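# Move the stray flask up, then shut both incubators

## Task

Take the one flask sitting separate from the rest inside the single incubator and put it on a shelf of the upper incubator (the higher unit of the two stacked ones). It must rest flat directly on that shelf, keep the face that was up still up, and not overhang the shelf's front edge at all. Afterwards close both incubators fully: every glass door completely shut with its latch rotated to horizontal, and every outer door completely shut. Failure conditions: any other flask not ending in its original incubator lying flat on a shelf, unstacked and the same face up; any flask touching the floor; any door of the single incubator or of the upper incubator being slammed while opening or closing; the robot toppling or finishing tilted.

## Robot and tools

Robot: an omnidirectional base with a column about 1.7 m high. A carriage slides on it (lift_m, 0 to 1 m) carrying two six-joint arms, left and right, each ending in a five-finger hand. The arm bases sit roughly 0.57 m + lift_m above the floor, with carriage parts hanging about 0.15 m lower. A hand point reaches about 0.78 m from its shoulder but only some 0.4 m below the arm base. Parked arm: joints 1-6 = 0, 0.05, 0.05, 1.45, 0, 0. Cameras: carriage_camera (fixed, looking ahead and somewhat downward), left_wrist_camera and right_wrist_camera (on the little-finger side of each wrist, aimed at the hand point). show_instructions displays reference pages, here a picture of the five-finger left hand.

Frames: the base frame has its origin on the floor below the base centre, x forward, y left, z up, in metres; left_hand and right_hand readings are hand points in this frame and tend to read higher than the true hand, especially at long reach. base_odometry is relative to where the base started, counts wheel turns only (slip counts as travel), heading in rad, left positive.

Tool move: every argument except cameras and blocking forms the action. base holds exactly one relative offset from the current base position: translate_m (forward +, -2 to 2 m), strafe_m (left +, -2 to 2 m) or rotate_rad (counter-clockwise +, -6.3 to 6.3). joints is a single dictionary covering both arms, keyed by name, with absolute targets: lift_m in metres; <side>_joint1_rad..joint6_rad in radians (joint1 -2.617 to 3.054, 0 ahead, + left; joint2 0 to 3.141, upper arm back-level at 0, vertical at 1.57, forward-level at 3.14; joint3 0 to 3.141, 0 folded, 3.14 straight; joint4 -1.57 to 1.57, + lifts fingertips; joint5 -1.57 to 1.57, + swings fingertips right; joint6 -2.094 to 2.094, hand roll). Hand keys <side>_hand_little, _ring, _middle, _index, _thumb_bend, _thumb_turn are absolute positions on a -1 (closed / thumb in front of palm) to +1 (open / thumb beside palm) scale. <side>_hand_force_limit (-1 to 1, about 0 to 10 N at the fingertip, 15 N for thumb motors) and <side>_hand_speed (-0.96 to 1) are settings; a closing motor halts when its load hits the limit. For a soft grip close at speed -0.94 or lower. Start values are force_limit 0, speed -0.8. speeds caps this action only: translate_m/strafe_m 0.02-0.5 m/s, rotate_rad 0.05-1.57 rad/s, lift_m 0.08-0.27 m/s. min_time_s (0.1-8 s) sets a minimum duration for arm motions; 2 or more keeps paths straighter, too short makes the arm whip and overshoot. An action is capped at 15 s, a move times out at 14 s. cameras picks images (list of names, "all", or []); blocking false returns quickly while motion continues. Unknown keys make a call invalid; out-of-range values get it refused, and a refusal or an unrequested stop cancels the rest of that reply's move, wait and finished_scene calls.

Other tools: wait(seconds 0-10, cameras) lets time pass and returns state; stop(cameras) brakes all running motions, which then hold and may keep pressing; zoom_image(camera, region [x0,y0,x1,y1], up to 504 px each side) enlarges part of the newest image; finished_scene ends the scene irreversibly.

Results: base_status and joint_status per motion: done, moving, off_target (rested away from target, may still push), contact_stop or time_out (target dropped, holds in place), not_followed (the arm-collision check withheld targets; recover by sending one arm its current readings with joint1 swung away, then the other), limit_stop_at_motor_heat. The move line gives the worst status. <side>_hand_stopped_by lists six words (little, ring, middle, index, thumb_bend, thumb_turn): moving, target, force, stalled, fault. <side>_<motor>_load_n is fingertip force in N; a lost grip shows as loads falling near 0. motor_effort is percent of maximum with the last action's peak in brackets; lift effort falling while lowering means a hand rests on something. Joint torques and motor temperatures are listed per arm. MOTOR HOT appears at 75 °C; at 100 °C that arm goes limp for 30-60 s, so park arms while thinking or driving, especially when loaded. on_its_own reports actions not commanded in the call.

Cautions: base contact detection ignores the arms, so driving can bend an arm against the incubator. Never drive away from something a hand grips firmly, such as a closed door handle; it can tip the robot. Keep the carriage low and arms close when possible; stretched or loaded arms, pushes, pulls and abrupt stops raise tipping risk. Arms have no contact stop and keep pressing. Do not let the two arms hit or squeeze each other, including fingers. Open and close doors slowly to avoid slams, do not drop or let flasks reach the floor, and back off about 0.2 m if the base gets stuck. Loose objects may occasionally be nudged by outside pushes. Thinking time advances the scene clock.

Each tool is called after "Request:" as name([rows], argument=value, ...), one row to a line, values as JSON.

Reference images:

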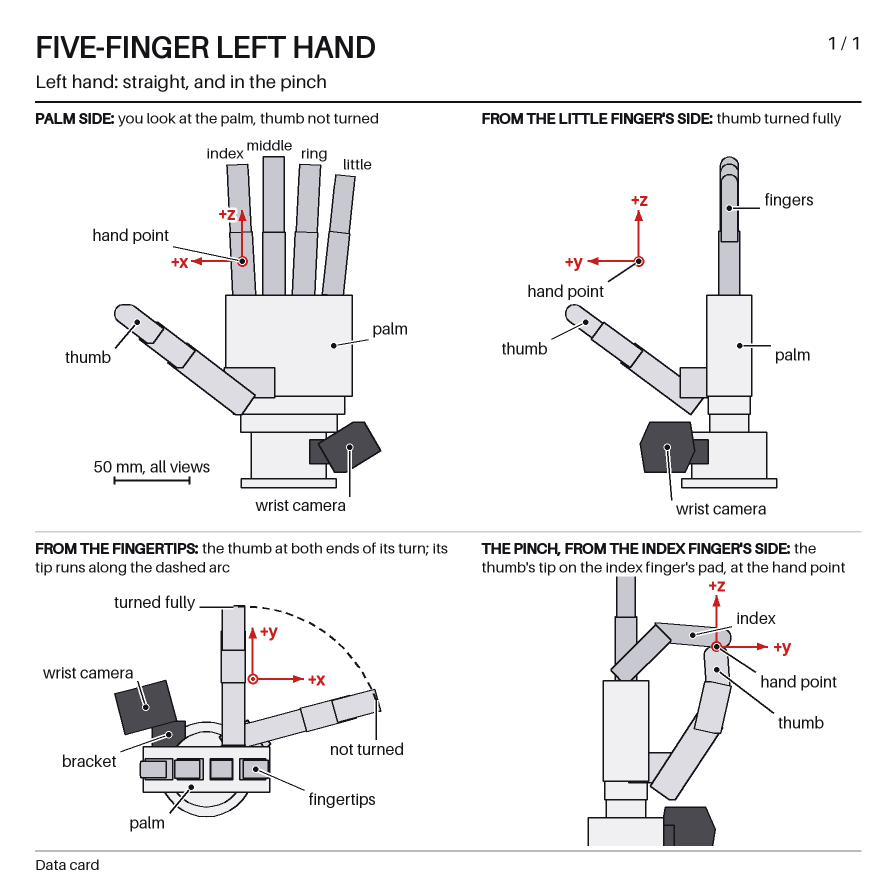

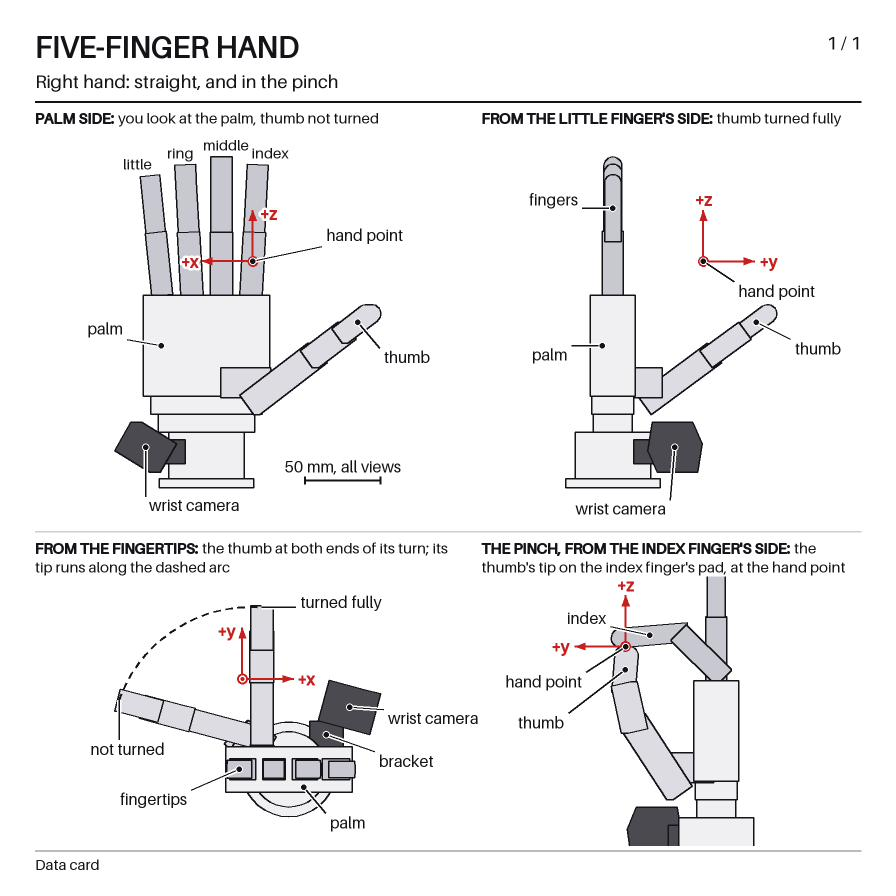

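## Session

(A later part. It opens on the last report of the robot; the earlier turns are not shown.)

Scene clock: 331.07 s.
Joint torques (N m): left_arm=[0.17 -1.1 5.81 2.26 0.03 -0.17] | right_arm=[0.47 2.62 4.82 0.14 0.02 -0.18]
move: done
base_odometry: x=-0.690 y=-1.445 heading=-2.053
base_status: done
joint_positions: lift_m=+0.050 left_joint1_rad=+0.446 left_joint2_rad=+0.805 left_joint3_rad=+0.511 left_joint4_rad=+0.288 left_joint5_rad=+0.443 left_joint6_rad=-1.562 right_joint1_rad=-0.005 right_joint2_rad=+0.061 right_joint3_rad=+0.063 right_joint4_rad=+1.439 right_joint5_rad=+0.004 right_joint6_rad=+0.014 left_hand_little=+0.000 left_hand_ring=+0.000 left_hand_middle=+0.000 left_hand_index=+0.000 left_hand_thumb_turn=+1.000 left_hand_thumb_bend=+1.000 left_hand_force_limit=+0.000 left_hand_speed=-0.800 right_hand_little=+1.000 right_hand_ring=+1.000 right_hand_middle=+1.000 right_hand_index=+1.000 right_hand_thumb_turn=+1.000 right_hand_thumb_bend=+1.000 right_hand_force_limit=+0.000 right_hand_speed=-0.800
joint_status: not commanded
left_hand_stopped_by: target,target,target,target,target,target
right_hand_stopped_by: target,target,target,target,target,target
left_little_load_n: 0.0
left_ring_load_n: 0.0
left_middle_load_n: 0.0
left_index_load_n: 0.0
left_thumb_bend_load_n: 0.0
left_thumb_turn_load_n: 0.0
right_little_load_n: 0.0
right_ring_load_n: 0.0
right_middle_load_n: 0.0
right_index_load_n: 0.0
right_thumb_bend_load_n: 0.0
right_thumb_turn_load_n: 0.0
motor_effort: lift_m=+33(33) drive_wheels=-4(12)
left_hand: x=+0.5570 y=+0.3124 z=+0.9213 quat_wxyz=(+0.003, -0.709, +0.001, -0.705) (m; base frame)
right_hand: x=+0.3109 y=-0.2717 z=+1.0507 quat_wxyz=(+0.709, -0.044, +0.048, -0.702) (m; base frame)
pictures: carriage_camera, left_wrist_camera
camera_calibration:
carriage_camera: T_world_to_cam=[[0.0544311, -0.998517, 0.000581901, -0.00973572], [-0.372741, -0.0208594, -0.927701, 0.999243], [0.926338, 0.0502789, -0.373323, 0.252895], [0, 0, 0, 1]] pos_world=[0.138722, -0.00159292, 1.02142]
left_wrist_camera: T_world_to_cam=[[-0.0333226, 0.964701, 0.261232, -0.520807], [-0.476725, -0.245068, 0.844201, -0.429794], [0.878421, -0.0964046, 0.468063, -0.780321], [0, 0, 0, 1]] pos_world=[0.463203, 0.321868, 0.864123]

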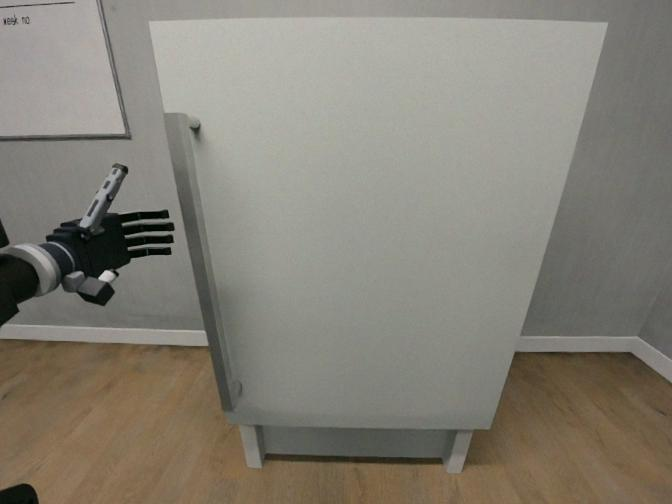

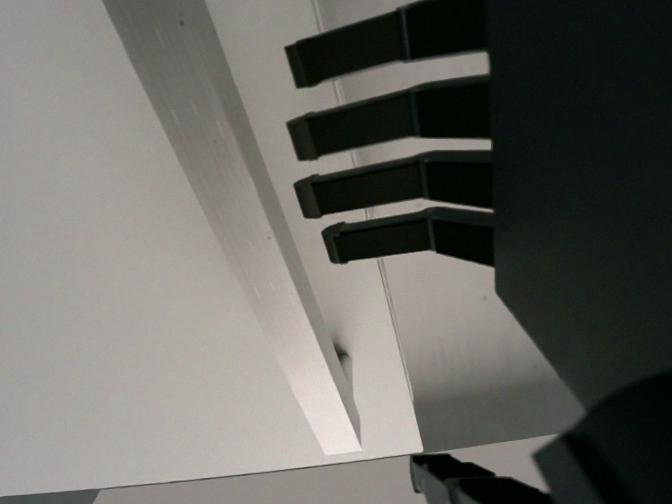

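Request:
move(base={"translate_m": 0.025}, speeds={"translate_m": 0.05}, cameras=["carriage_camera","left_wrist_camera"])

Request:
zoom_image(camera="carriage_camera", region=[60, 80, 300, 320])

Scene clock: 349.23 s.
Joint torques (N m): left_arm=[0.16 -1.22 5.79 2.26 0.03 -0.18] | right_arm=[0.49 2.63 4.83 0.13 0.03 -0.19]
move: done
base_odometry: x=-0.701 y=-1.467 heading=-2.053
base_status: done
joint_positions: lift_m=+0.050 left_joint1_rad=+0.446 left_joint2_rad=+0.804 left_joint3_rad=+0.511 left_joint4_rad=+0.289 left_joint5_rad=+0.443 left_joint6_rad=-1.562 right_joint1_rad=-0.005 right_joint2_rad=+0.061 right_joint3_rad=+0.063 right_joint4_rad=+1.440 right_joint5_rad=+0.004 right_joint6_rad=+0.014 left_hand_little=+0.000 left_hand_ring=+0.000 left_hand_middle=+0.000 left_hand_index=+0.000 left_hand_thumb_turn=+1.000 left_hand_thumb_bend=+1.000 left_hand_force_limit=+0.000 left_hand_speed=-0.800 right_hand_little=+1.000 right_hand_ring=+1.000 right_hand_middle=+1.000 right_hand_index=+1.000 right_hand_thumb_turn=+1.000 right_hand_thumb_bend=+1.000 right_hand_force_limit=+0.000 right_hand_speed=-0.800
joint_status: not commanded
left_hand_stopped_by: target,target,target,target,target,target
right_hand_stopped_by: target,target,target,target,target,target
left_little_load_n: 0.0
left_ring_load_n: 0.0
left_middle_load_n: 0.0
left_index_load_n: 0.0
left_thumb_bend_load_n: 0.0
left_thumb_turn_load_n: 0.0
right_little_load_n: 0.0
right_ring_load_n: 0.0
right_middle_load_n: 0.0
right_index_load_n: 0.0
right_thumb_bend_load_n: 0.0
right_thumb_turn_load_n: 0.0
motor_effort: lift_m=+32(33) drive_wheels=-4(13)
left_hand: x=+0.5569 y=+0.3123 z=+0.9216 quat_wxyz=(+0.003, -0.709, +0.002, -0.706) (m; base frame)
right_hand: x=+0.3107 y=-0.2716 z=+1.0508 quat_wxyz=(+0.709, -0.043, +0.047, -0.702) (m; base frame)
pictures: carriage_camera, left_wrist_camera
camera_calibration:
carriage_camera: T_world_to_cam=[[0.0544311, -0.998517, 0.000581901, -0.00973572], [-0.372741, -0.0208594, -0.927701, 0.999243], [0.926338, 0.0502789, -0.373323, 0.252895], [0, 0, 0, 1]] pos_world=[0.138722, -0.00159292, 1.02142]
left_wrist_camera: T_world_to_cam=[[-0.0336196, 0.964581, 0.261636, -0.521033], [-0.477632, -0.245461, 0.843574, -0.428874], [0.877917, -0.0966051, 0.468967, -0.780899], [0, 0, 0, 1]] pos_world=[0.463203, 0.321868, 0.864324]

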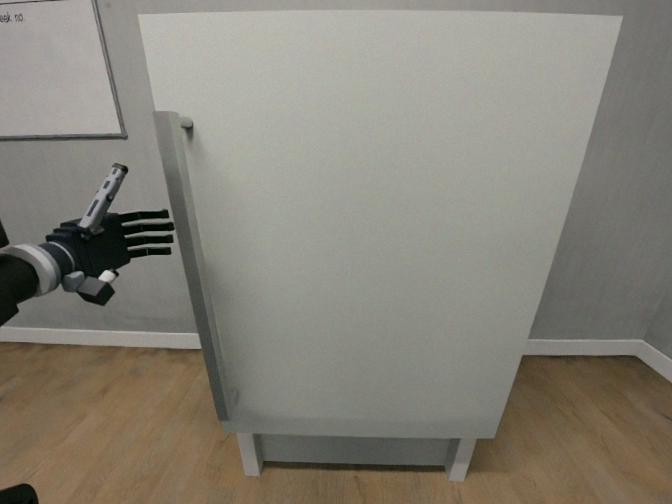

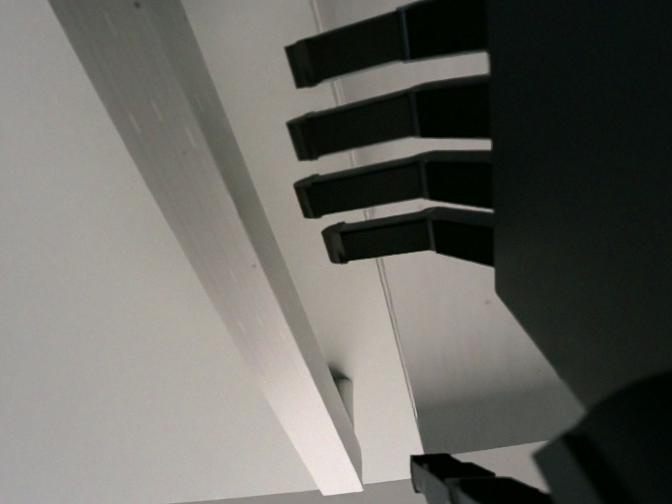

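Scaled by 2.100.

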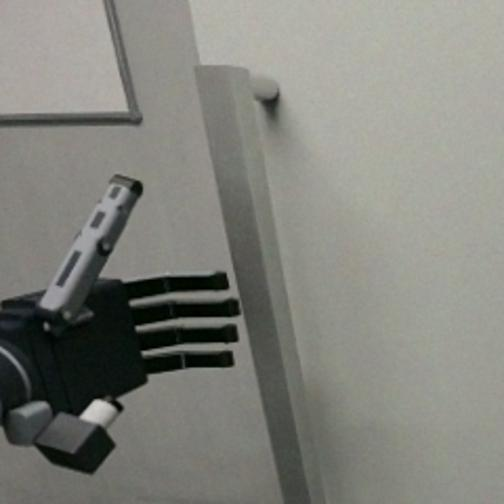

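Request:
move(joints={"left_joint1_rad":0.3,"left_joint5_rad":0.3}, min_time_s=2, cameras=["carriage_camera","left_wrist_camera"])

Request:
zoom_image(camera="carriage_camera", region=[60, 80, 300, 320])

Scene clock: 381.40 s.
Joint torques (N m): left_arm=[-0.99 -1.26 5.83 2.32 0.03 -0.18] | right_arm=[0.47 2.65 4.83 0.14 0.02 -0.19]
move: done
base_odometry: x=-0.701 y=-1.467 heading=-2.053
base_status: not commanded
joint_positions: lift_m=+0.050 left_joint1_rad=+0.308 left_joint2_rad=+0.804 left_joint3_rad=+0.511 left_joint4_rad=+0.289 left_joint5_rad=+0.294 left_joint6_rad=-1.562 right_joint1_rad=-0.005 right_joint2_rad=+0.061 right_joint3_rad=+0.063 right_joint4_rad=+1.440 right_joint5_rad=+0.004 right_joint6_rad=+0.014 left_hand_little=+0.000 left_hand_ring=+0.000 left_hand_middle=+0.000 left_hand_index=+0.000 left_hand_thumb_turn=+1.000 left_hand_thumb_bend=+1.000 left_hand_force_limit=+0.000 left_hand_speed=-0.800 right_hand_little=+1.000 right_hand_ring=+1.000 right_hand_middle=+1.000 right_hand_index=+1.000 right_hand_thumb_turn=+1.000 right_hand_thumb_bend=+1.000 right_hand_force_limit=+0.000 right_hand_speed=-0.800
joint_status: all done
left_hand_stopped_by: target,target,target,target,target,target
right_hand_stopped_by: target,target,target,target,target,target
left_little_load_n: 0.0
left_ring_load_n: 0.0
left_middle_load_n: 0.5
left_index_load_n: 0.0
left_thumb_bend_load_n: 0.0
left_thumb_turn_load_n: 0.0
right_little_load_n: 0.0
right_ring_load_n: 0.0
right_middle_load_n: 0.0
right_index_load_n: 0.0
right_thumb_bend_load_n: 0.0
right_thumb_turn_load_n: 0.0
motor_effort: lift_m=+32(33) drive_wheels=-4(4)
left_hand: x=+0.5659 y=+0.2938 z=+0.9215 quat_wxyz=(+0.008, -0.709, -0.003, -0.706) (m; base frame)
right_hand: x=+0.3107 y=-0.2716 z=+1.0508 quat_wxyz=(+0.709, -0.043, +0.047, -0.702) (m; base frame)
pictures: carriage_camera, left_wrist_camera
camera_calibration:
carriage_camera: T_world_to_cam=[[0.0544311, -0.998517, 0.000581901, -0.00973572], [-0.372741, -0.0208594, -0.927701, 0.999243], [0.926338, 0.0502789, -0.373323, 0.252895], [0, 0, 0, 1]] pos_world=[0.138722, -0.00159292, 1.02142]
left_wrist_camera: T_world_to_cam=[[-0.0453122, 0.963923, 0.262295, -0.49668], [-0.474361, -0.251836, 0.84354, -0.428959], [0.879163, -0.0862, 0.468659, -0.793968], [0, 0, 0, 1]] pos_world=[0.472041, 0.302294, 0.864221]

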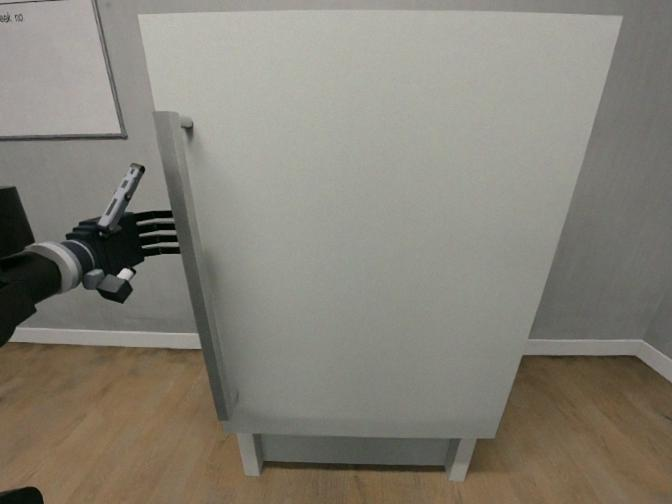

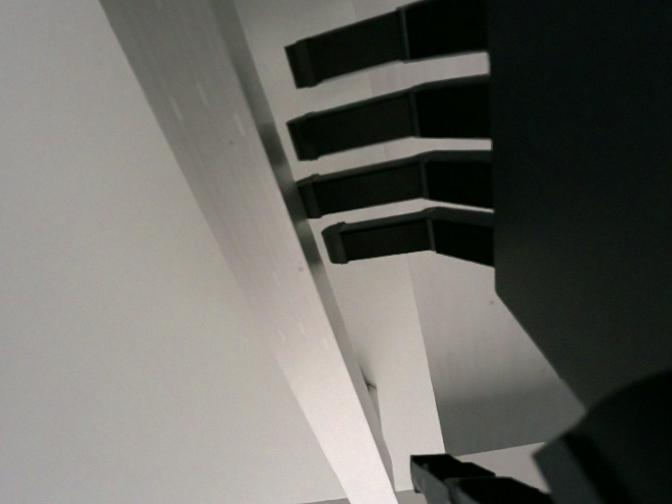

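Scaled by 2.100.

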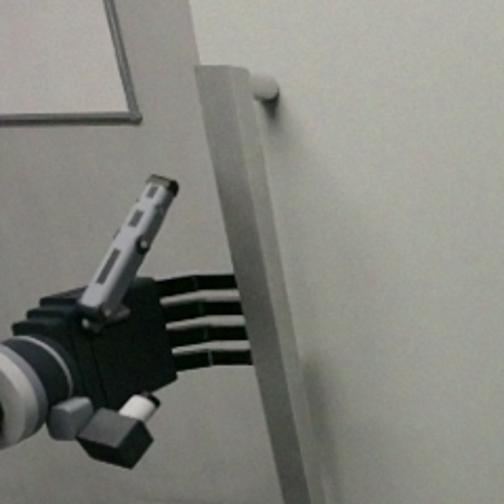

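Request:
move(joints={"left_joint1_rad":0.2,"left_joint5_rad":0.2}, min_time_s=2, cameras=["carriage_camera","left_wrist_camera"])

Request:
zoom_image(camera="carriage_camera", region=[60, 80, 300, 320])

Scene clock: 396.23 s.
Joint torques (N m): left_arm=[-1.13 -1.28 5.87 2.35 0.12 -0.17] | right_arm=[0.47 2.63 4.83 0.13 0.03 -0.19]
move: done
base_odometry: x=-0.701 y=-1.467 heading=-2.053
base_status: not commanded
joint_positions: lift_m=+0.050 left_joint1_rad=+0.210 left_joint2_rad=+0.804 left_joint3_rad=+0.511 left_joint4_rad=+0.290 left_joint5_rad=+0.184 left_joint6_rad=-1.562 right_joint1_rad=-0.005 right_joint2_rad=+0.061 right_joint3_rad=+0.063 right_joint4_rad=+1.440 right_joint5_rad=+0.004 right_joint6_rad=+0.014 left_hand_little=+0.000 left_hand_ring=+0.000 left_hand_middle=+0.000 left_hand_index=+0.000 left_hand_thumb_turn=+1.000 left_hand_thumb_bend=+1.000 left_hand_force_limit=+0.000 left_hand_speed=-0.800 right_hand_little=+1.000 right_hand_ring=+1.000 right_hand_middle=+1.000 right_hand_index=+1.000 right_hand_thumb_turn=+1.000 right_hand_thumb_bend=+1.000 right_hand_force_limit=+0.000 right_hand_speed=-0.800
joint_status: all done
left_hand_stopped_by: target,target,target,target,target,target
right_hand_stopped_by: target,target,target,target,target,target
left_little_load_n: 0.5
left_ring_load_n: 0.5
left_middle_load_n: 0.0
left_index_load_n: 0.0
left_thumb_bend_load_n: 0.0
left_thumb_turn_load_n: -0.5
right_little_load_n: 0.0
right_ring_load_n: -0.5
right_middle_load_n: 0.0
right_index_load_n: 0.0
right_thumb_bend_load_n: 0.0
right_thumb_turn_load_n: 0.0
motor_effort: lift_m=+33(33) drive_wheels=-4(4)
left_hand: x=+0.5706 y=+0.2804 z=+0.9217 quat_wxyz=(+0.012, -0.708, -0.006, -0.706) (m; base frame)
right_hand: x=+0.3107 y=-0.2716 z=+1.0508 quat_wxyz=(+0.709, -0.043, +0.047, -0.702) (m; base frame)
pictures: carriage_camera, left_wrist_camera
camera_calibration:
carriage_camera: T_world_to_cam=[[0.0544311, -0.998517, 0.000581901, -0.00973572], [-0.372741, -0.0208594, -0.927701, 0.999243], [0.926338, 0.0502789, -0.373323, 0.252895], [0, 0, 0, 1]] pos_world=[0.138722, -0.00159292, 1.02142]
left_wrist_camera: T_world_to_cam=[[-0.0557781, 0.963215, 0.262881, -0.477951], [-0.472169, -0.257436, 0.843079, -0.4295], [0.879741, -0.0770988, 0.46916, -0.802656], [0, 0, 0, 1]] pos_world=[0.476674, 0.287917, 0.864321]

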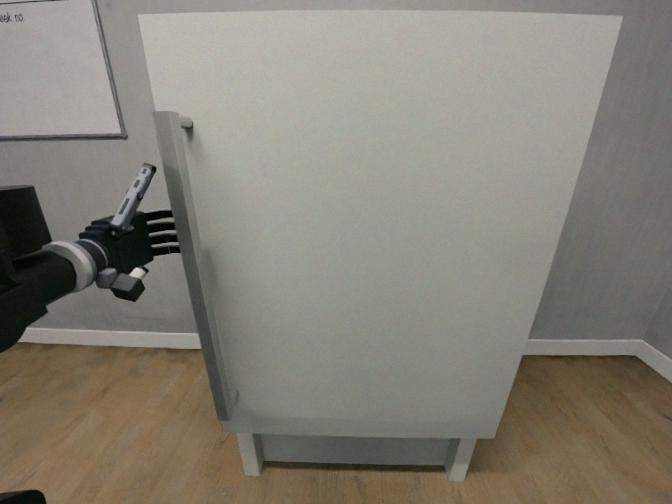

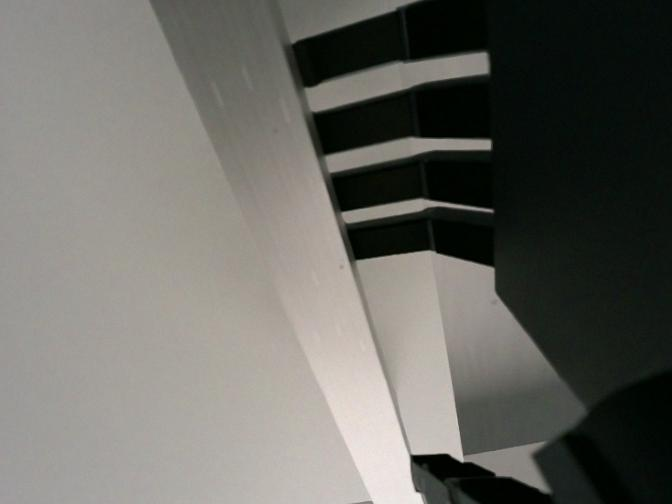

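Scaled by 2.100.

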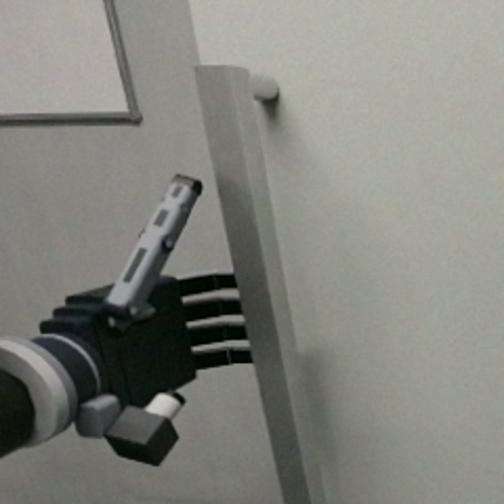

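Request:
move(joints={"left_joint1_rad":0.06,"left_joint5_rad":0.07}, min_time_s=2, cameras=["carriage_camera","left_wrist_camera"])

Request:
zoom_image(camera="carriage_camera", region=[60, 80, 300, 320])

Scene clock: 408.27 s.
Joint torques (N m): left_arm=[-1.58 -1.29 5.89 2.29 0.39 -0.18] | right_arm=[0.47 2.63 4.83 0.13 0.03 -0.18]
move: off_target
base_odometry: x=-0.701 y=-1.467 heading=-2.053
base_status: not commanded
joint_positions: lift_m=+0.050 left_joint1_rad=+0.074 left_joint2_rad=+0.804 left_joint3_rad=+0.511 left_joint4_rad=+0.297 left_joint5_rad=+0.031 left_joint6_rad=-1.562 right_joint1_rad=-0.005 right_joint2_rad=+0.061 right_joint3_rad=+0.063 right_joint4_rad=+1.440 right_joint5_rad=+0.004 right_joint6_rad=+0.014 left_hand_little=+0.000 left_hand_ring=+0.000 left_hand_middle=+0.000 left_hand_index=+0.000 left_hand_thumb_turn=+1.000 left_hand_thumb_bend=+1.000 left_hand_force_limit=+0.000 left_hand_speed=-0.800 right_hand_little=+1.000 right_hand_ring=+1.000 right_hand_middle=+1.000 right_hand_index=+1.000 right_hand_thumb_turn=+1.000 right_hand_thumb_bend=+1.000 right_hand_force_limit=+0.000 right_hand_speed=-0.800
joint_status: left_joint5_rad off_target (ended at +0.031, target +0.070); the others done
left_hand_stopped_by: target,target,target,target,target,target
right_hand_stopped_by: target,target,target,target,target,target
left_little_load_n: 1.5
left_ring_load_n: 0.5
left_middle_load_n: 0.0
left_index_load_n: 0.0
left_thumb_bend_load_n: 0.0
left_thumb_turn_load_n: 0.0
right_little_load_n: 0.0
right_ring_load_n: 0.0
right_middle_load_n: 0.0
right_index_load_n: 0.0
right_thumb_bend_load_n: 0.0
right_thumb_turn_load_n: 0.0
motor_effort: lift_m=+33(33) drive_wheels=-4(4)
left_hand: x=+0.5745 y=+0.2620 z=+0.9234 quat_wxyz=(+0.018, -0.706, -0.012, -0.708) (m; base frame)
right_hand: x=+0.3107 y=-0.2716 z=+1.0508 quat_wxyz=(+0.709, -0.043, +0.047, -0.702) (m; base frame)
pictures: carriage_camera, left_wrist_camera
camera_calibration:
carriage_camera: T_world_to_cam=[[0.0544311, -0.998517, 0.000581901, -0.00973572], [-0.372741, -0.0208594, -0.927701, 0.999243], [0.926338, 0.0502789, -0.373323, 0.252895], [0, 0, 0, 1]] pos_world=[0.138722, -0.00159292, 1.02142]
left_wrist_camera: T_world_to_cam=[[-0.074439, 0.961831, 0.263323, -0.449755], [-0.473217, -0.266502, 0.839668, -0.427839], [0.877795, -0.0621051, 0.474993, -0.816556], [0, 0, 0, 1]] pos_world=[0.480828, 0.267856, 0.865533]

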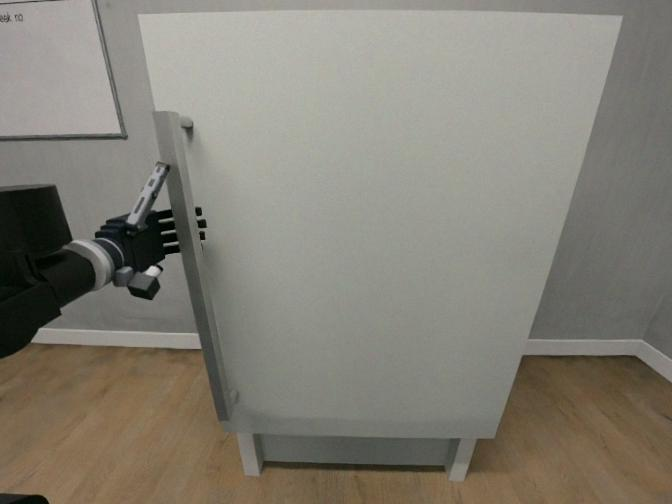

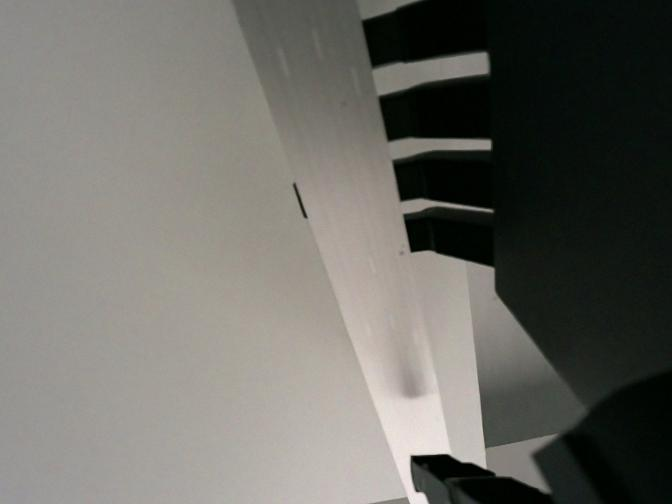

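Scaled by 2.100.

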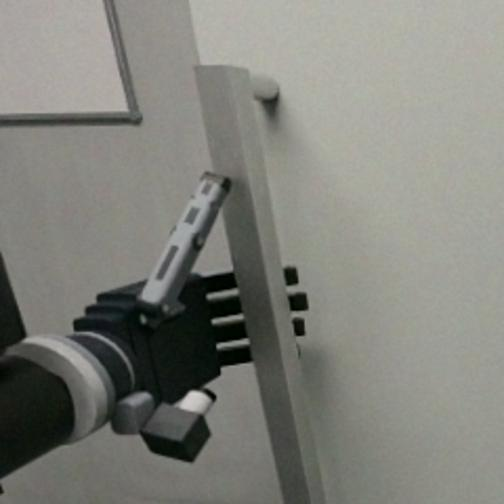

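Request:
move(joints={"left_joint5_rad":0.03,"left_hand_index":-0.4,"left_hand_middle":-0.4,"left_hand_ring":-0.4,"left_hand_little":-0.4})

Request:
move(base={"translate_m": -0.08}, speeds={"translate_m": 0.05}, cameras=["carriage_camera","left_wrist_camera"])

Scene clock: 417.20 s.
Joint torques (N m): left_arm=[-0.77 -2.35 5.89 2.15 0.19 -0.14] | right_arm=[0.49 2.63 4.85 0.13 0.03 -0.19]
move: off_target
base_odometry: x=-0.701 y=-1.467 heading=-2.053
base_status: not commanded
joint_positions: lift_m=+0.050 left_joint1_rad=+0.066 left_joint2_rad=+0.816 left_joint3_rad=+0.511 left_joint4_rad=+0.310 left_joint5_rad=+0.006 left_joint6_rad=-1.566 right_joint1_rad=-0.005 right_joint2_rad=+0.061 right_joint3_rad=+0.063 right_joint4_rad=+1.440 right_joint5_rad=+0.004 right_joint6_rad=+0.014 left_hand_little=-0.071 left_hand_ring=-0.089 left_hand_middle=-0.125 left_hand_index=-0.144 left_hand_thumb_turn=+1.000 left_hand_thumb_bend=+1.000 left_hand_force_limit=+0.000 left_hand_speed=-0.800 right_hand_little=+1.000 right_hand_ring=+1.000 right_hand_middle=+1.000 right_hand_index=+1.000 right_hand_thumb_turn=+1.000 right_hand_thumb_bend=+1.000 right_hand_force_limit=+0.000 right_hand_speed=-0.800
joint_status: left_hand_little off_target (ended at -0.071, target -0.400); left_hand_ring off_target (ended at -0.089, target -0.400); left_hand_middle off_target (ended at -0.125, target -0.400); left_hand_index off_target (ended at -0.144, target -0.400); the others done
left_hand_stopped_by: force,force,force,force,target,target
right_hand_stopped_by: target,target,target,target,target,target
left_little_load_n: 0.0
left_ring_load_n: 0.0
left_middle_load_n: 3.0
left_index_load_n: 5.0
left_thumb_bend_load_n: 0.0
left_thumb_turn_load_n: 0.0
right_little_load_n: 0.0
right_ring_load_n: 0.0
right_middle_load_n: 0.0
right_index_load_n: 0.0
right_thumb_bend_load_n: 0.0
right_thumb_turn_load_n: 0.0
motor_effort: lift_m=+33(33) drive_wheels=-5(5)
left_hand: x=+0.5773 y=+0.2641 z=+0.9234 quat_wxyz=(+0.023, -0.705, -0.019, -0.709) (m; base frame)
right_hand: x=+0.3107 y=-0.2716 z=+1.0508 quat_wxyz=(+0.709, -0.043, +0.047, -0.702) (m; base frame)
pictures: none

Scene clock: 419.30 s.
Joint torques (N m): left_arm=[-0.47 -1.48 5.97 2.14 0.02 -0.13] | right_arm=[0.47 2.65 4.88 0.1 0.03 -0.18]
move: done
base_odometry: x=-0.664 y=-1.396 heading=-2.053
base_status: done
joint_positions: lift_m=+0.050 left_joint1_rad=+0.063 left_joint2_rad=+0.805 left_joint3_rad=+0.510 left_joint4_rad=+0.311 left_joint5_rad=+0.022 left_joint6_rad=-1.567 right_joint1_rad=-0.005 right_joint2_rad=+0.061 right_joint3_rad=+0.063 right_joint4_rad=+1.443 right_joint5_rad=+0.003 right_joint6_rad=+0.014 left_hand_little=-0.071 left_hand_ring=-0.089 left_hand_middle=-0.126 left_hand_index=-0.145 left_hand_thumb_turn=+1.000 left_hand_thumb_bend=+1.000 left_hand_force_limit=+0.000 left_hand_speed=-0.800 right_hand_little=+1.000 right_hand_ring=+1.000 right_hand_middle=+1.000 right_hand_index=+1.000 right_hand_thumb_turn=+1.000 right_hand_thumb_bend=+1.000 right_hand_force_limit=+0.000 right_hand_speed=-0.800
joint_status: not commanded
left_hand_stopped_by: force,force,force,force,target,target
right_hand_stopped_by: target,target,target,target,target,target
left_little_load_n: 0.0
left_ring_load_n: 0.0
left_middle_load_n: 0.0
left_index_load_n: 0.0
left_thumb_bend_load_n: 0.0
left_thumb_turn_load_n: -0.5
right_little_load_n: 0.0
right_ring_load_n: 0.0
right_middle_load_n: 0.0
right_index_load_n: 0.0
right_thumb_bend_load_n: 0.0
right_thumb_turn_load_n: 0.0
motor_effort: lift_m=+32(33) drive_wheels=+4(18)
left_hand: x=+0.5741 y=+0.2597 z=+0.9267 quat_wxyz=(+0.016, -0.701, -0.013, -0.712) (m; base frame)
right_hand: x=+0.3102 y=-0.2715 z=+1.0509 quat_wxyz=(+0.709, -0.043, +0.046, -0.703) (m; base frame)
pictures: carriage_camera, left_wrist_camera
camera_calibration:
carriage_camera: T_world_to_cam=[[0.0544311, -0.998517, 0.000581901, -0.00973572], [-0.372741, -0.0208594, -0.927701, 0.999243], [0.926338, 0.0502789, -0.373323, 0.252895], [0, 0, 0, 1]] pos_world=[0.138722, -0.00159292, 1.02142]
left_wrist_camera: T_world_to_cam=[[-0.0751365, 0.963022, 0.258732, -0.444138], [-0.484667, -0.262025, 0.83453, -0.421177], [0.871466, -0.0626954, 0.486433, -0.824728], [0, 0, 0, 1]] pos_world=[0.48122, 0.26565, 0.867573]

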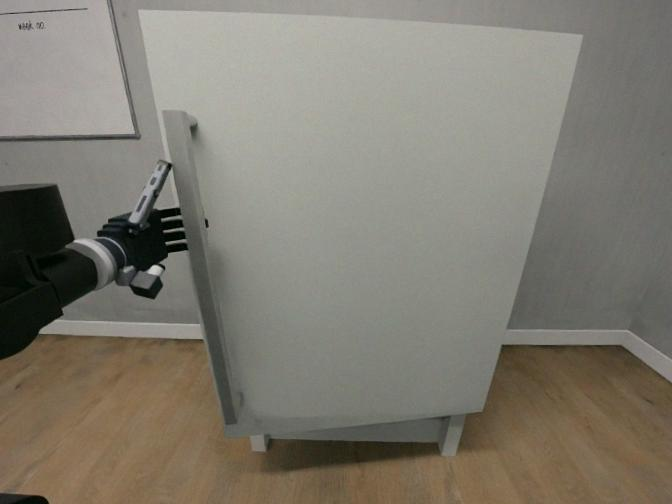

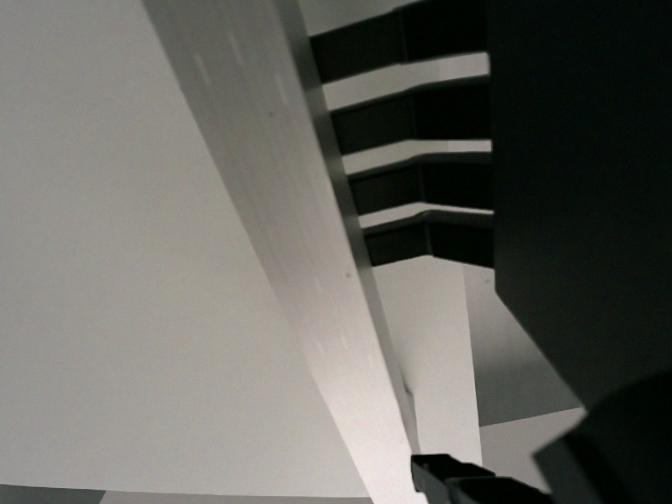

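Request:
move(joints={"left_joint1_rad":-0.1,"left_joint5_rad":-0.1}, min_time_s=2)

Request:
move(base={"translate_m": -0.1}, speeds={"translate_m": 0.05}, cameras=["carriage_camera","left_wrist_camera"])

Scene clock: 441.37 s.
Joint torques (N m): left_arm=[-1.24 -1.4 6 2.14 0.11 -0.13] | right_arm=[0.49 2.63 4.89 0.11 0.03 -0.18]
move: done
base_odometry: x=-0.664 y=-1.396 heading=-2.053
base_status: not commanded
joint_positions: lift_m=+0.050 left_joint1_rad=-0.090 left_joint2_rad=+0.805 left_joint3_rad=+0.510 left_joint4_rad=+0.311 left_joint5_rad=-0.115 left_joint6_rad=-1.567 right_joint1_rad=-0.005 right_joint2_rad=+0.061 right_joint3_rad=+0.063 right_joint4_rad=+1.443 right_joint5_rad=+0.003 right_joint6_rad=+0.014 left_hand_little=-0.071 left_hand_ring=-0.089 left_hand_middle=-0.126 left_hand_index=-0.145 left_hand_thumb_turn=+1.000 left_hand_thumb_bend=+1.000 left_hand_force_limit=+0.000 left_hand_speed=-0.800 right_hand_little=+1.000 right_hand_ring=+1.000 right_hand_middle=+1.000 right_hand_index=+1.000 right_hand_thumb_turn=+1.000 right_hand_thumb_bend=+1.000 right_hand_force_limit=+0.000 right_hand_speed=-0.800
joint_status: all done
left_hand_stopped_by: force,force,force,force,target,target
right_hand_stopped_by: target,target,target,target,target,target
left_little_load_n: 0.0
left_ring_load_n: 0.0
left_middle_load_n: 0.0
left_index_load_n: 0.0
left_thumb_bend_load_n: 0.0
left_thumb_turn_load_n: 0.0
right_little_load_n: 0.0
right_ring_load_n: 0.0
right_middle_load_n: 0.0
right_index_load_n: 0.0
right_thumb_bend_load_n: 0.0
right_thumb_turn_load_n: -0.5
motor_effort: lift_m=+32(33) drive_wheels=+4(4)
left_hand: x=+0.5730 y=+0.2321 z=+0.9269 quat_wxyz=(+0.010, -0.701, -0.008, -0.713) (m; base frame)
right_hand: x=+0.3102 y=-0.2715 z=+1.0509 quat_wxyz=(+0.709, -0.043, +0.046, -0.703) (m; base frame)
pictures: none

Scene clock: 443.87 s.
Joint torques (N m): left_arm=[-0.58 -1.39 5.98 2.17 0 -0.13] | right_arm=[0.47 2.65 4.86 0.11 0.04 -0.18]
move: done
base_odometry: x=-0.618 y=-1.308 heading=-2.053
base_status: done
joint_positions: lift_m=+0.050 left_joint1_rad=-0.097 left_joint2_rad=+0.805 left_joint3_rad=+0.510 left_joint4_rad=+0.309 left_joint5_rad=-0.105 left_joint6_rad=-1.567 right_joint1_rad=-0.005 right_joint2_rad=+0.061 right_joint3_rad=+0.063 right_joint4_rad=+1.443 right_joint5_rad=+0.003 right_joint6_rad=+0.014 left_hand_little=-0.071 left_hand_ring=-0.089 left_hand_middle=-0.126 left_hand_index=-0.145 left_hand_thumb_turn=+1.000 left_hand_thumb_bend=+1.000 left_hand_force_limit=+0.000 left_hand_speed=-0.800 right_hand_little=+1.000 right_hand_ring=+1.000 right_hand_middle=+1.000 right_hand_index=+1.000 right_hand_thumb_turn=+1.000 right_hand_thumb_bend=+1.000 right_hand_force_limit=+0.000 right_hand_speed=-0.800
joint_status: not commanded
left_hand_stopped_by: force,force,force,force,target,target
right_hand_stopped_by: target,target,target,target,target,target
left_little_load_n: 0.0
left_ring_load_n: 0.0
left_middle_load_n: 0.0
left_index_load_n: 0.0
left_thumb_bend_load_n: 0.0
left_thumb_turn_load_n: -0.5
right_little_load_n: 0.0
right_ring_load_n: 0.0
right_middle_load_n: 0.0
right_index_load_n: 0.0
right_thumb_bend_load_n: 0.0
right_thumb_turn_load_n: 0.0
motor_effort: lift_m=+32(33) drive_wheels=-2(16)
left_hand: x=+0.5721 y=+0.2278 z=+0.9261 quat_wxyz=(+0.004, -0.702, -0.002, -0.712) (m; base frame)
right_hand: x=+0.3100 y=-0.2715 z=+1.0509 quat_wxyz=(+0.709, -0.043, +0.046, -0.703) (m; base frame)
pictures: carriage_camera, left_wrist_camera
camera_calibration:
carriage_camera: T_world_to_cam=[[0.0544311, -0.998517, 0.000581901, -0.00973572], [-0.372741, -0.0208594, -0.927701, 0.999243], [0.926338, 0.0502789, -0.373323, 0.252895], [0, 0, 0, 1]] pos_world=[0.138722, -0.00159292, 1.02142]
left_wrist_camera: T_world_to_cam=[[-0.0442471, 0.965356, 0.257157, -0.430084], [-0.490354, -0.245255, 0.836303, -0.432231], [0.870399, -0.0890942, 0.484218, -0.815947], [0, 0, 0, 1]] pos_world=[0.479224, 0.236482, 0.867172]

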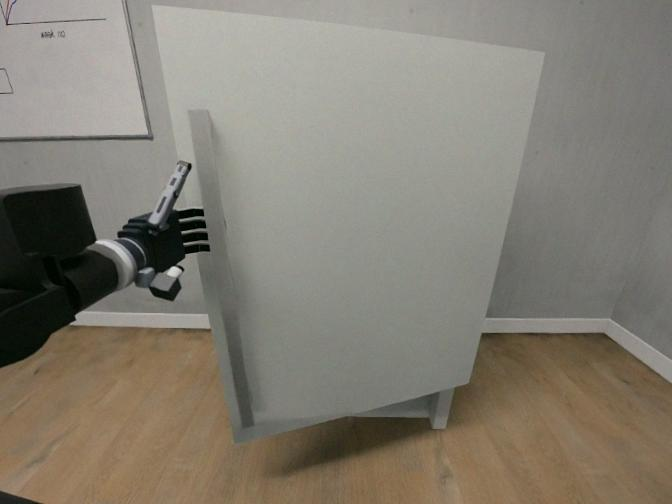

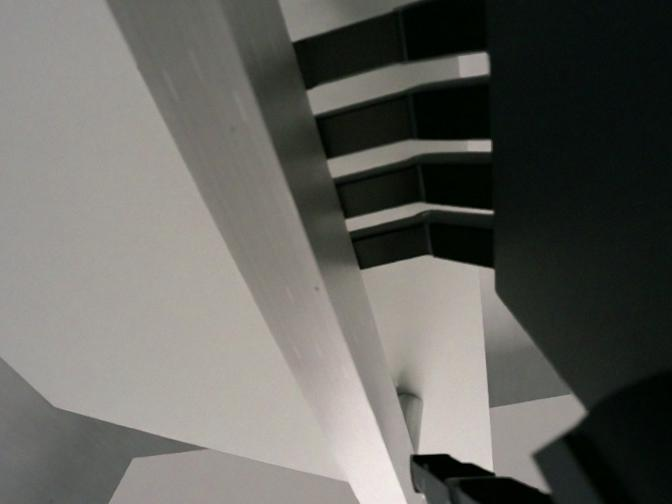

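Request:
move(base={"strafe_m": -0.05}, speeds={"strafe_m": 0.05})

Request:
move(base={"translate_m": -0.12}, speeds={"translate_m": 0.05}, cameras=["carriage_camera","left_wrist_camera"])

Scene clock: 484.70 s.
Joint torques (N m): left_arm=[-2.82 -0.65 6.61 2.15 1.6 0.62] | right_arm=[0.4 2.65 4.89 0.1 0.04 -0.19]
Motor temperatures (°C): left_arm=[24 28 37 44 27 23] | right_arm=[26 34 39 26 24 23]
move: done
base_odometry: x=-0.662 y=-1.285 heading=-2.053
base_status: done
joint_positions: lift_m=+0.050 left_joint1_rad=-0.073 left_joint2_rad=+0.797 left_joint3_rad=+0.502 left_joint4_rad=+0.308 left_joint5_rad=-0.239 left_joint6_rad=-1.649 right_joint1_rad=-0.004 right_joint2_rad=+0.061 right_joint3_rad=+0.063 right_joint4_rad=+1.443 right_joint5_rad=+0.003 right_joint6_rad=+0.014 left_hand_little=-0.071 left_hand_ring=-0.089 left_hand_middle=-0.126 left_hand_index=-0.145 left_hand_thumb_turn=+1.000 left_hand_thumb_bend=+1.000 left_hand_force_limit=+0.000 left_hand_speed=-0.800 right_hand_little=+1.000 right_hand_ring=+1.000 right_hand_middle=+1.000 right_hand_index=+1.000 right_hand_thumb_turn=+1.000 right_hand_thumb_bend=+1.000 right_hand_force_limit=+0.000 right_hand_speed=-0.800
joint_status: not commanded
left_hand_stopped_by: force,force,force,force,target,target
right_hand_stopped_by: target,target,target,target,target,target
left_little_load_n: 0.0
left_ring_load_n: 0.0
left_middle_load_n: 0.0
left_index_load_n: 0.0
left_thumb_bend_load_n: 0.5
left_thumb_turn_load_n: 1.0
right_little_load_n: 0.0
right_ring_load_n: 0.0
right_middle_load_n: 0.0
right_index_load_n: 0.0
right_thumb_bend_load_n: 0.0
right_thumb_turn_load_n: 0.0
motor_effort: lift_m=+33(33) drive_wheels=+1(6)
left_hand: x=+0.5772 y=+0.2657 z=+0.9294 quat_wxyz=(+0.030, -0.697, -0.087, -0.711) (m; base frame)
right_hand: x=+0.3100 y=-0.2713 z=+1.0509 quat_wxyz=(+0.709, -0.043, +0.046, -0.702) (m; base frame)
pictures: none

Scene clock: 487.60 s.
Joint torques (N m): left_arm=[-0.72 -0.77 6.61 2.14 0.03 -0.02] | right_arm=[0.43 2.65 4.9 0.09 0.04 -0.19]
move: done
base_odometry: x=-0.606 y=-1.178 heading=-2.053
base_status: done
joint_positions: lift_m=+0.050 left_joint1_rad=-0.095 left_joint2_rad=+0.797 left_joint3_rad=+0.502 left_joint4_rad=+0.311 left_joint5_rad=-0.109 left_joint6_rad=-1.579 right_joint1_rad=-0.004 right_joint2_rad=+0.061 right_joint3_rad=+0.063 right_joint4_rad=+1.444 right_joint5_rad=+0.003 right_joint6_rad=+0.014 left_hand_little=-0.071 left_hand_ring=-0.089 left_hand_middle=-0.126 left_hand_index=-0.145 left_hand_thumb_turn=+1.000 left_hand_thumb_bend=+1.000 left_hand_force_limit=+0.000 left_hand_speed=-0.800 right_hand_little=+1.000 right_hand_ring=+1.000 right_hand_middle=+1.000 right_hand_index=+1.000 right_hand_thumb_turn=+1.000 right_hand_thumb_bend=+1.000 right_hand_force_limit=+0.000 right_hand_speed=-0.800
joint_status: not commanded
left_hand_stopped_by: force,force,force,force,target,target
right_hand_stopped_by: target,target,target,target,target,target
left_little_load_n: 0.0
left_ring_load_n: 0.0
left_middle_load_n: 0.0
left_index_load_n: 0.0
left_thumb_bend_load_n: 0.0
left_thumb_turn_load_n: 0.0
right_little_load_n: 0.0
right_ring_load_n: 0.0
right_middle_load_n: 0.0
right_index_load_n: 0.0
right_thumb_bend_load_n: 0.0
right_thumb_turn_load_n: 0.0
motor_effort: lift_m=+33(33) drive_wheels=-1(9)
left_hand: x=+0.5708 y=+0.2296 z=+0.9263 quat_wxyz=(+0.001, -0.701, -0.008, -0.713) (m; base frame)
right_hand: x=+0.3098 y=-0.2713 z=+1.0510 quat_wxyz=(+0.709, -0.043, +0.046, -0.702) (m; base frame)
pictures: carriage_camera, left_wrist_camera
camera_calibration:
carriage_camera: T_world_to_cam=[[0.0544311, -0.998517, 0.000581901, -0.00973572], [-0.372741, -0.0208594, -0.927701, 0.999243], [0.926338, 0.0502789, -0.373323, 0.252895], [0, 0, 0, 1]] pos_world=[0.138722, -0.00159292, 1.02142]
left_wrist_camera: T_world_to_cam=[[-0.0497355, 0.968273, 0.244897, -0.418124], [-0.491817, -0.237155, 0.837779, -0.435034], [0.869277, -0.0787772, 0.488008, -0.819982], [0, 0, 0, 1]] pos_world=[0.478039, 0.237092, 0.867018]

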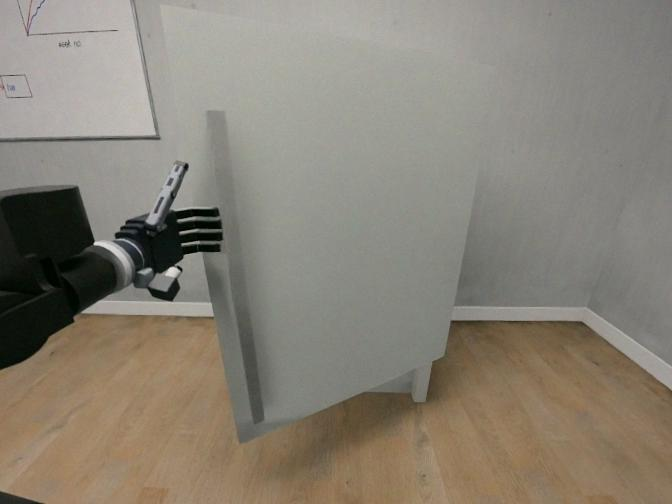

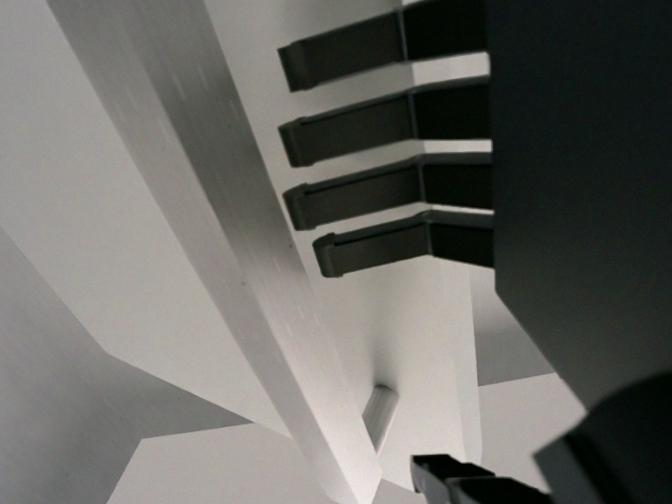

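Request:
move(base={"translate_m": -0.05}, speeds={"translate_m": 0.1})

Request:
move(base={"strafe_m": 0.15}, joints={"left_joint1_rad":0.0,"left_joint5_rad":0.0,"left_joint6_rad":-1.57}, speeds={"strafe_m": 0.1}, cameras=["carriage_camera","left_wrist_camera"])

Scene clock: 517.50 s.
Joint torques (N m): left_arm=[-0.72 -0.65 6.61 2.14 0.03 -0.03] | right_arm=[0.4 2.65 4.86 0.08 0.04 -0.19]
move: done
base_odometry: x=-0.583 y=-1.134 heading=-2.053
base_status: done
joint_positions: lift_m=+0.050 left_joint1_rad=-0.095 left_joint2_rad=+0.797 left_joint3_rad=+0.502 left_joint4_rad=+0.311 left_joint5_rad=-0.108 left_joint6_rad=-1.579 right_joint1_rad=-0.004 right_joint2_rad=+0.061 right_joint3_rad=+0.063 right_joint4_rad=+1.444 right_joint5_rad=+0.003 right_joint6_rad=+0.014 left_hand_little=-0.071 left_hand_ring=-0.089 left_hand_middle=-0.126 left_hand_index=-0.145 left_hand_thumb_turn=+1.000 left_hand_thumb_bend=+1.000 left_hand_force_limit=+0.000 left_hand_speed=-0.800 right_hand_little=+1.000 right_hand_ring=+1.000 right_hand_middle=+1.000 right_hand_index=+1.000 right_hand_thumb_turn=+1.000 right_hand_thumb_bend=+1.000 right_hand_force_limit=+0.000 right_hand_speed=-0.800
joint_status: not commanded
left_hand_stopped_by: force,force,force,force,target,target
right_hand_stopped_by: target,target,target,target,target,target
left_little_load_n: 0.0
left_ring_load_n: 0.0
left_middle_load_n: 0.0
left_index_load_n: 0.0
left_thumb_bend_load_n: 0.0
left_thumb_turn_load_n: 0.0
right_little_load_n: 0.0
right_ring_load_n: 0.0
right_middle_load_n: 0.0
right_index_load_n: 0.0
right_thumb_bend_load_n: 0.0
right_thumb_turn_load_n: 0.0
motor_effort: lift_m=+33(33) drive_wheels=-2(10)
left_hand: x=+0.5707 y=+0.2294 z=+0.9261 quat_wxyz=(+0.001, -0.702, -0.008, -0.712) (m; base frame)
right_hand: x=+0.3098 y=-0.2713 z=+1.0510 quat_wxyz=(+0.709, -0.043, +0.046, -0.702) (m; base frame)
pictures: none

Scene clock: 519.70 s.
Joint torques (N m): left_arm=[0.18 -0.65 6.63 2.15 0.03 -0.02] | right_arm=[0.42 2.63 4.88 0.09 0.03 -0.19]
move: done
base_odometry: x=-0.450 y=-1.203 heading=-2.053
base_status: done
joint_positions: lift_m=+0.050 left_joint1_rad=-0.004 left_joint2_rad=+0.797 left_joint3_rad=+0.502 left_joint4_rad=+0.310 left_joint5_rad=-0.008 left_joint6_rad=-1.579 right_joint1_rad=-0.004 right_joint2_rad=+0.061 right_joint3_rad=+0.063 right_joint4_rad=+1.444 right_joint5_rad=+0.003 right_joint6_rad=+0.014 left_hand_little=-0.071 left_hand_ring=-0.089 left_hand_middle=-0.126 left_hand_index=-0.145 left_hand_thumb_turn=+1.000 left_hand_thumb_bend=+1.000 left_hand_force_limit=+0.000 left_hand_speed=-0.800 right_hand_little=+1.000 right_hand_ring=+1.000 right_hand_middle=+1.000 right_hand_index=+1.000 right_hand_thumb_turn=+1.000 right_hand_thumb_bend=+1.000 right_hand_force_limit=+0.000 right_hand_speed=-0.800
joint_status: all done
left_hand_stopped_by: force,force,force,force,target,target
right_hand_stopped_by: target,target,target,target,target,target
left_little_load_n: 0.0
left_ring_load_n: 0.0
left_middle_load_n: -0.5
left_index_load_n: 0.0
left_thumb_bend_load_n: 0.0
left_thumb_turn_load_n: 0.0
right_little_load_n: 0.0
right_ring_load_n: 0.0
right_middle_load_n: 0.0
right_index_load_n: 0.0
right_thumb_bend_load_n: 0.0
right_thumb_turn_load_n: 0.0
motor_effort: lift_m=+32(33) drive_wheels=-3(9)
left_hand: x=+0.5709 y=+0.2421 z=+0.9259 quat_wxyz=(-0.002, -0.702, -0.004, -0.712) (m; base frame)
right_hand: x=+0.3098 y=-0.2714 z=+1.0510 quat_wxyz=(+0.709, -0.043, +0.046, -0.702) (m; base frame)
pictures: carriage_camera, left_wrist_camera
camera_calibration:
carriage_camera: T_world_to_cam=[[0.0544311, -0.998517, 0.000581901, -0.00973572], [-0.372741, -0.0208594, -0.927701, 0.999243], [0.926338, 0.0502789, -0.373323, 0.252895], [0, 0, 0, 1]] pos_world=[0.138722, -0.00159292, 1.02142]
left_wrist_camera: T_world_to_cam=[[-0.0394488, 0.968324, 0.24656, -0.437561], [-0.493322, -0.233457, 0.837933, -0.431814], [0.868952, -0.0885783, 0.486906, -0.815341], [0, 0, 0, 1]] pos_world=[0.478207, 0.25067, 0.86671]

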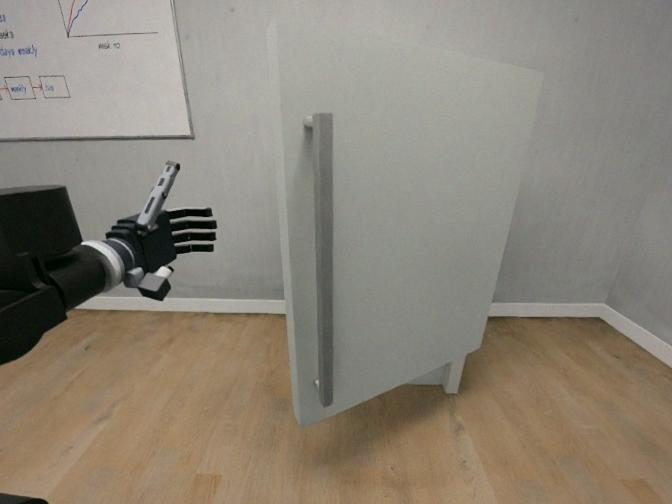

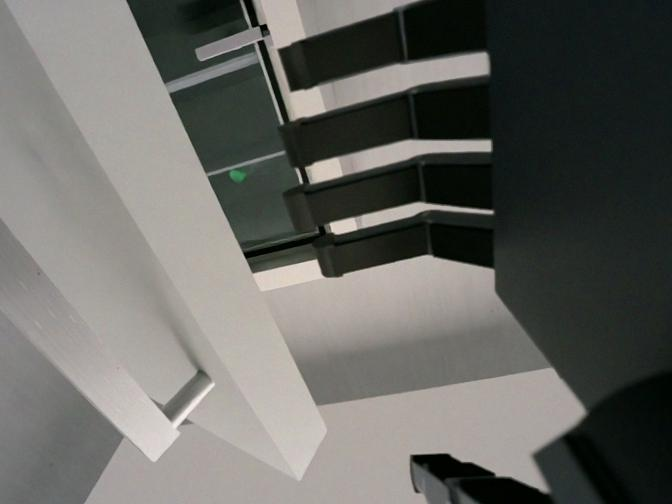

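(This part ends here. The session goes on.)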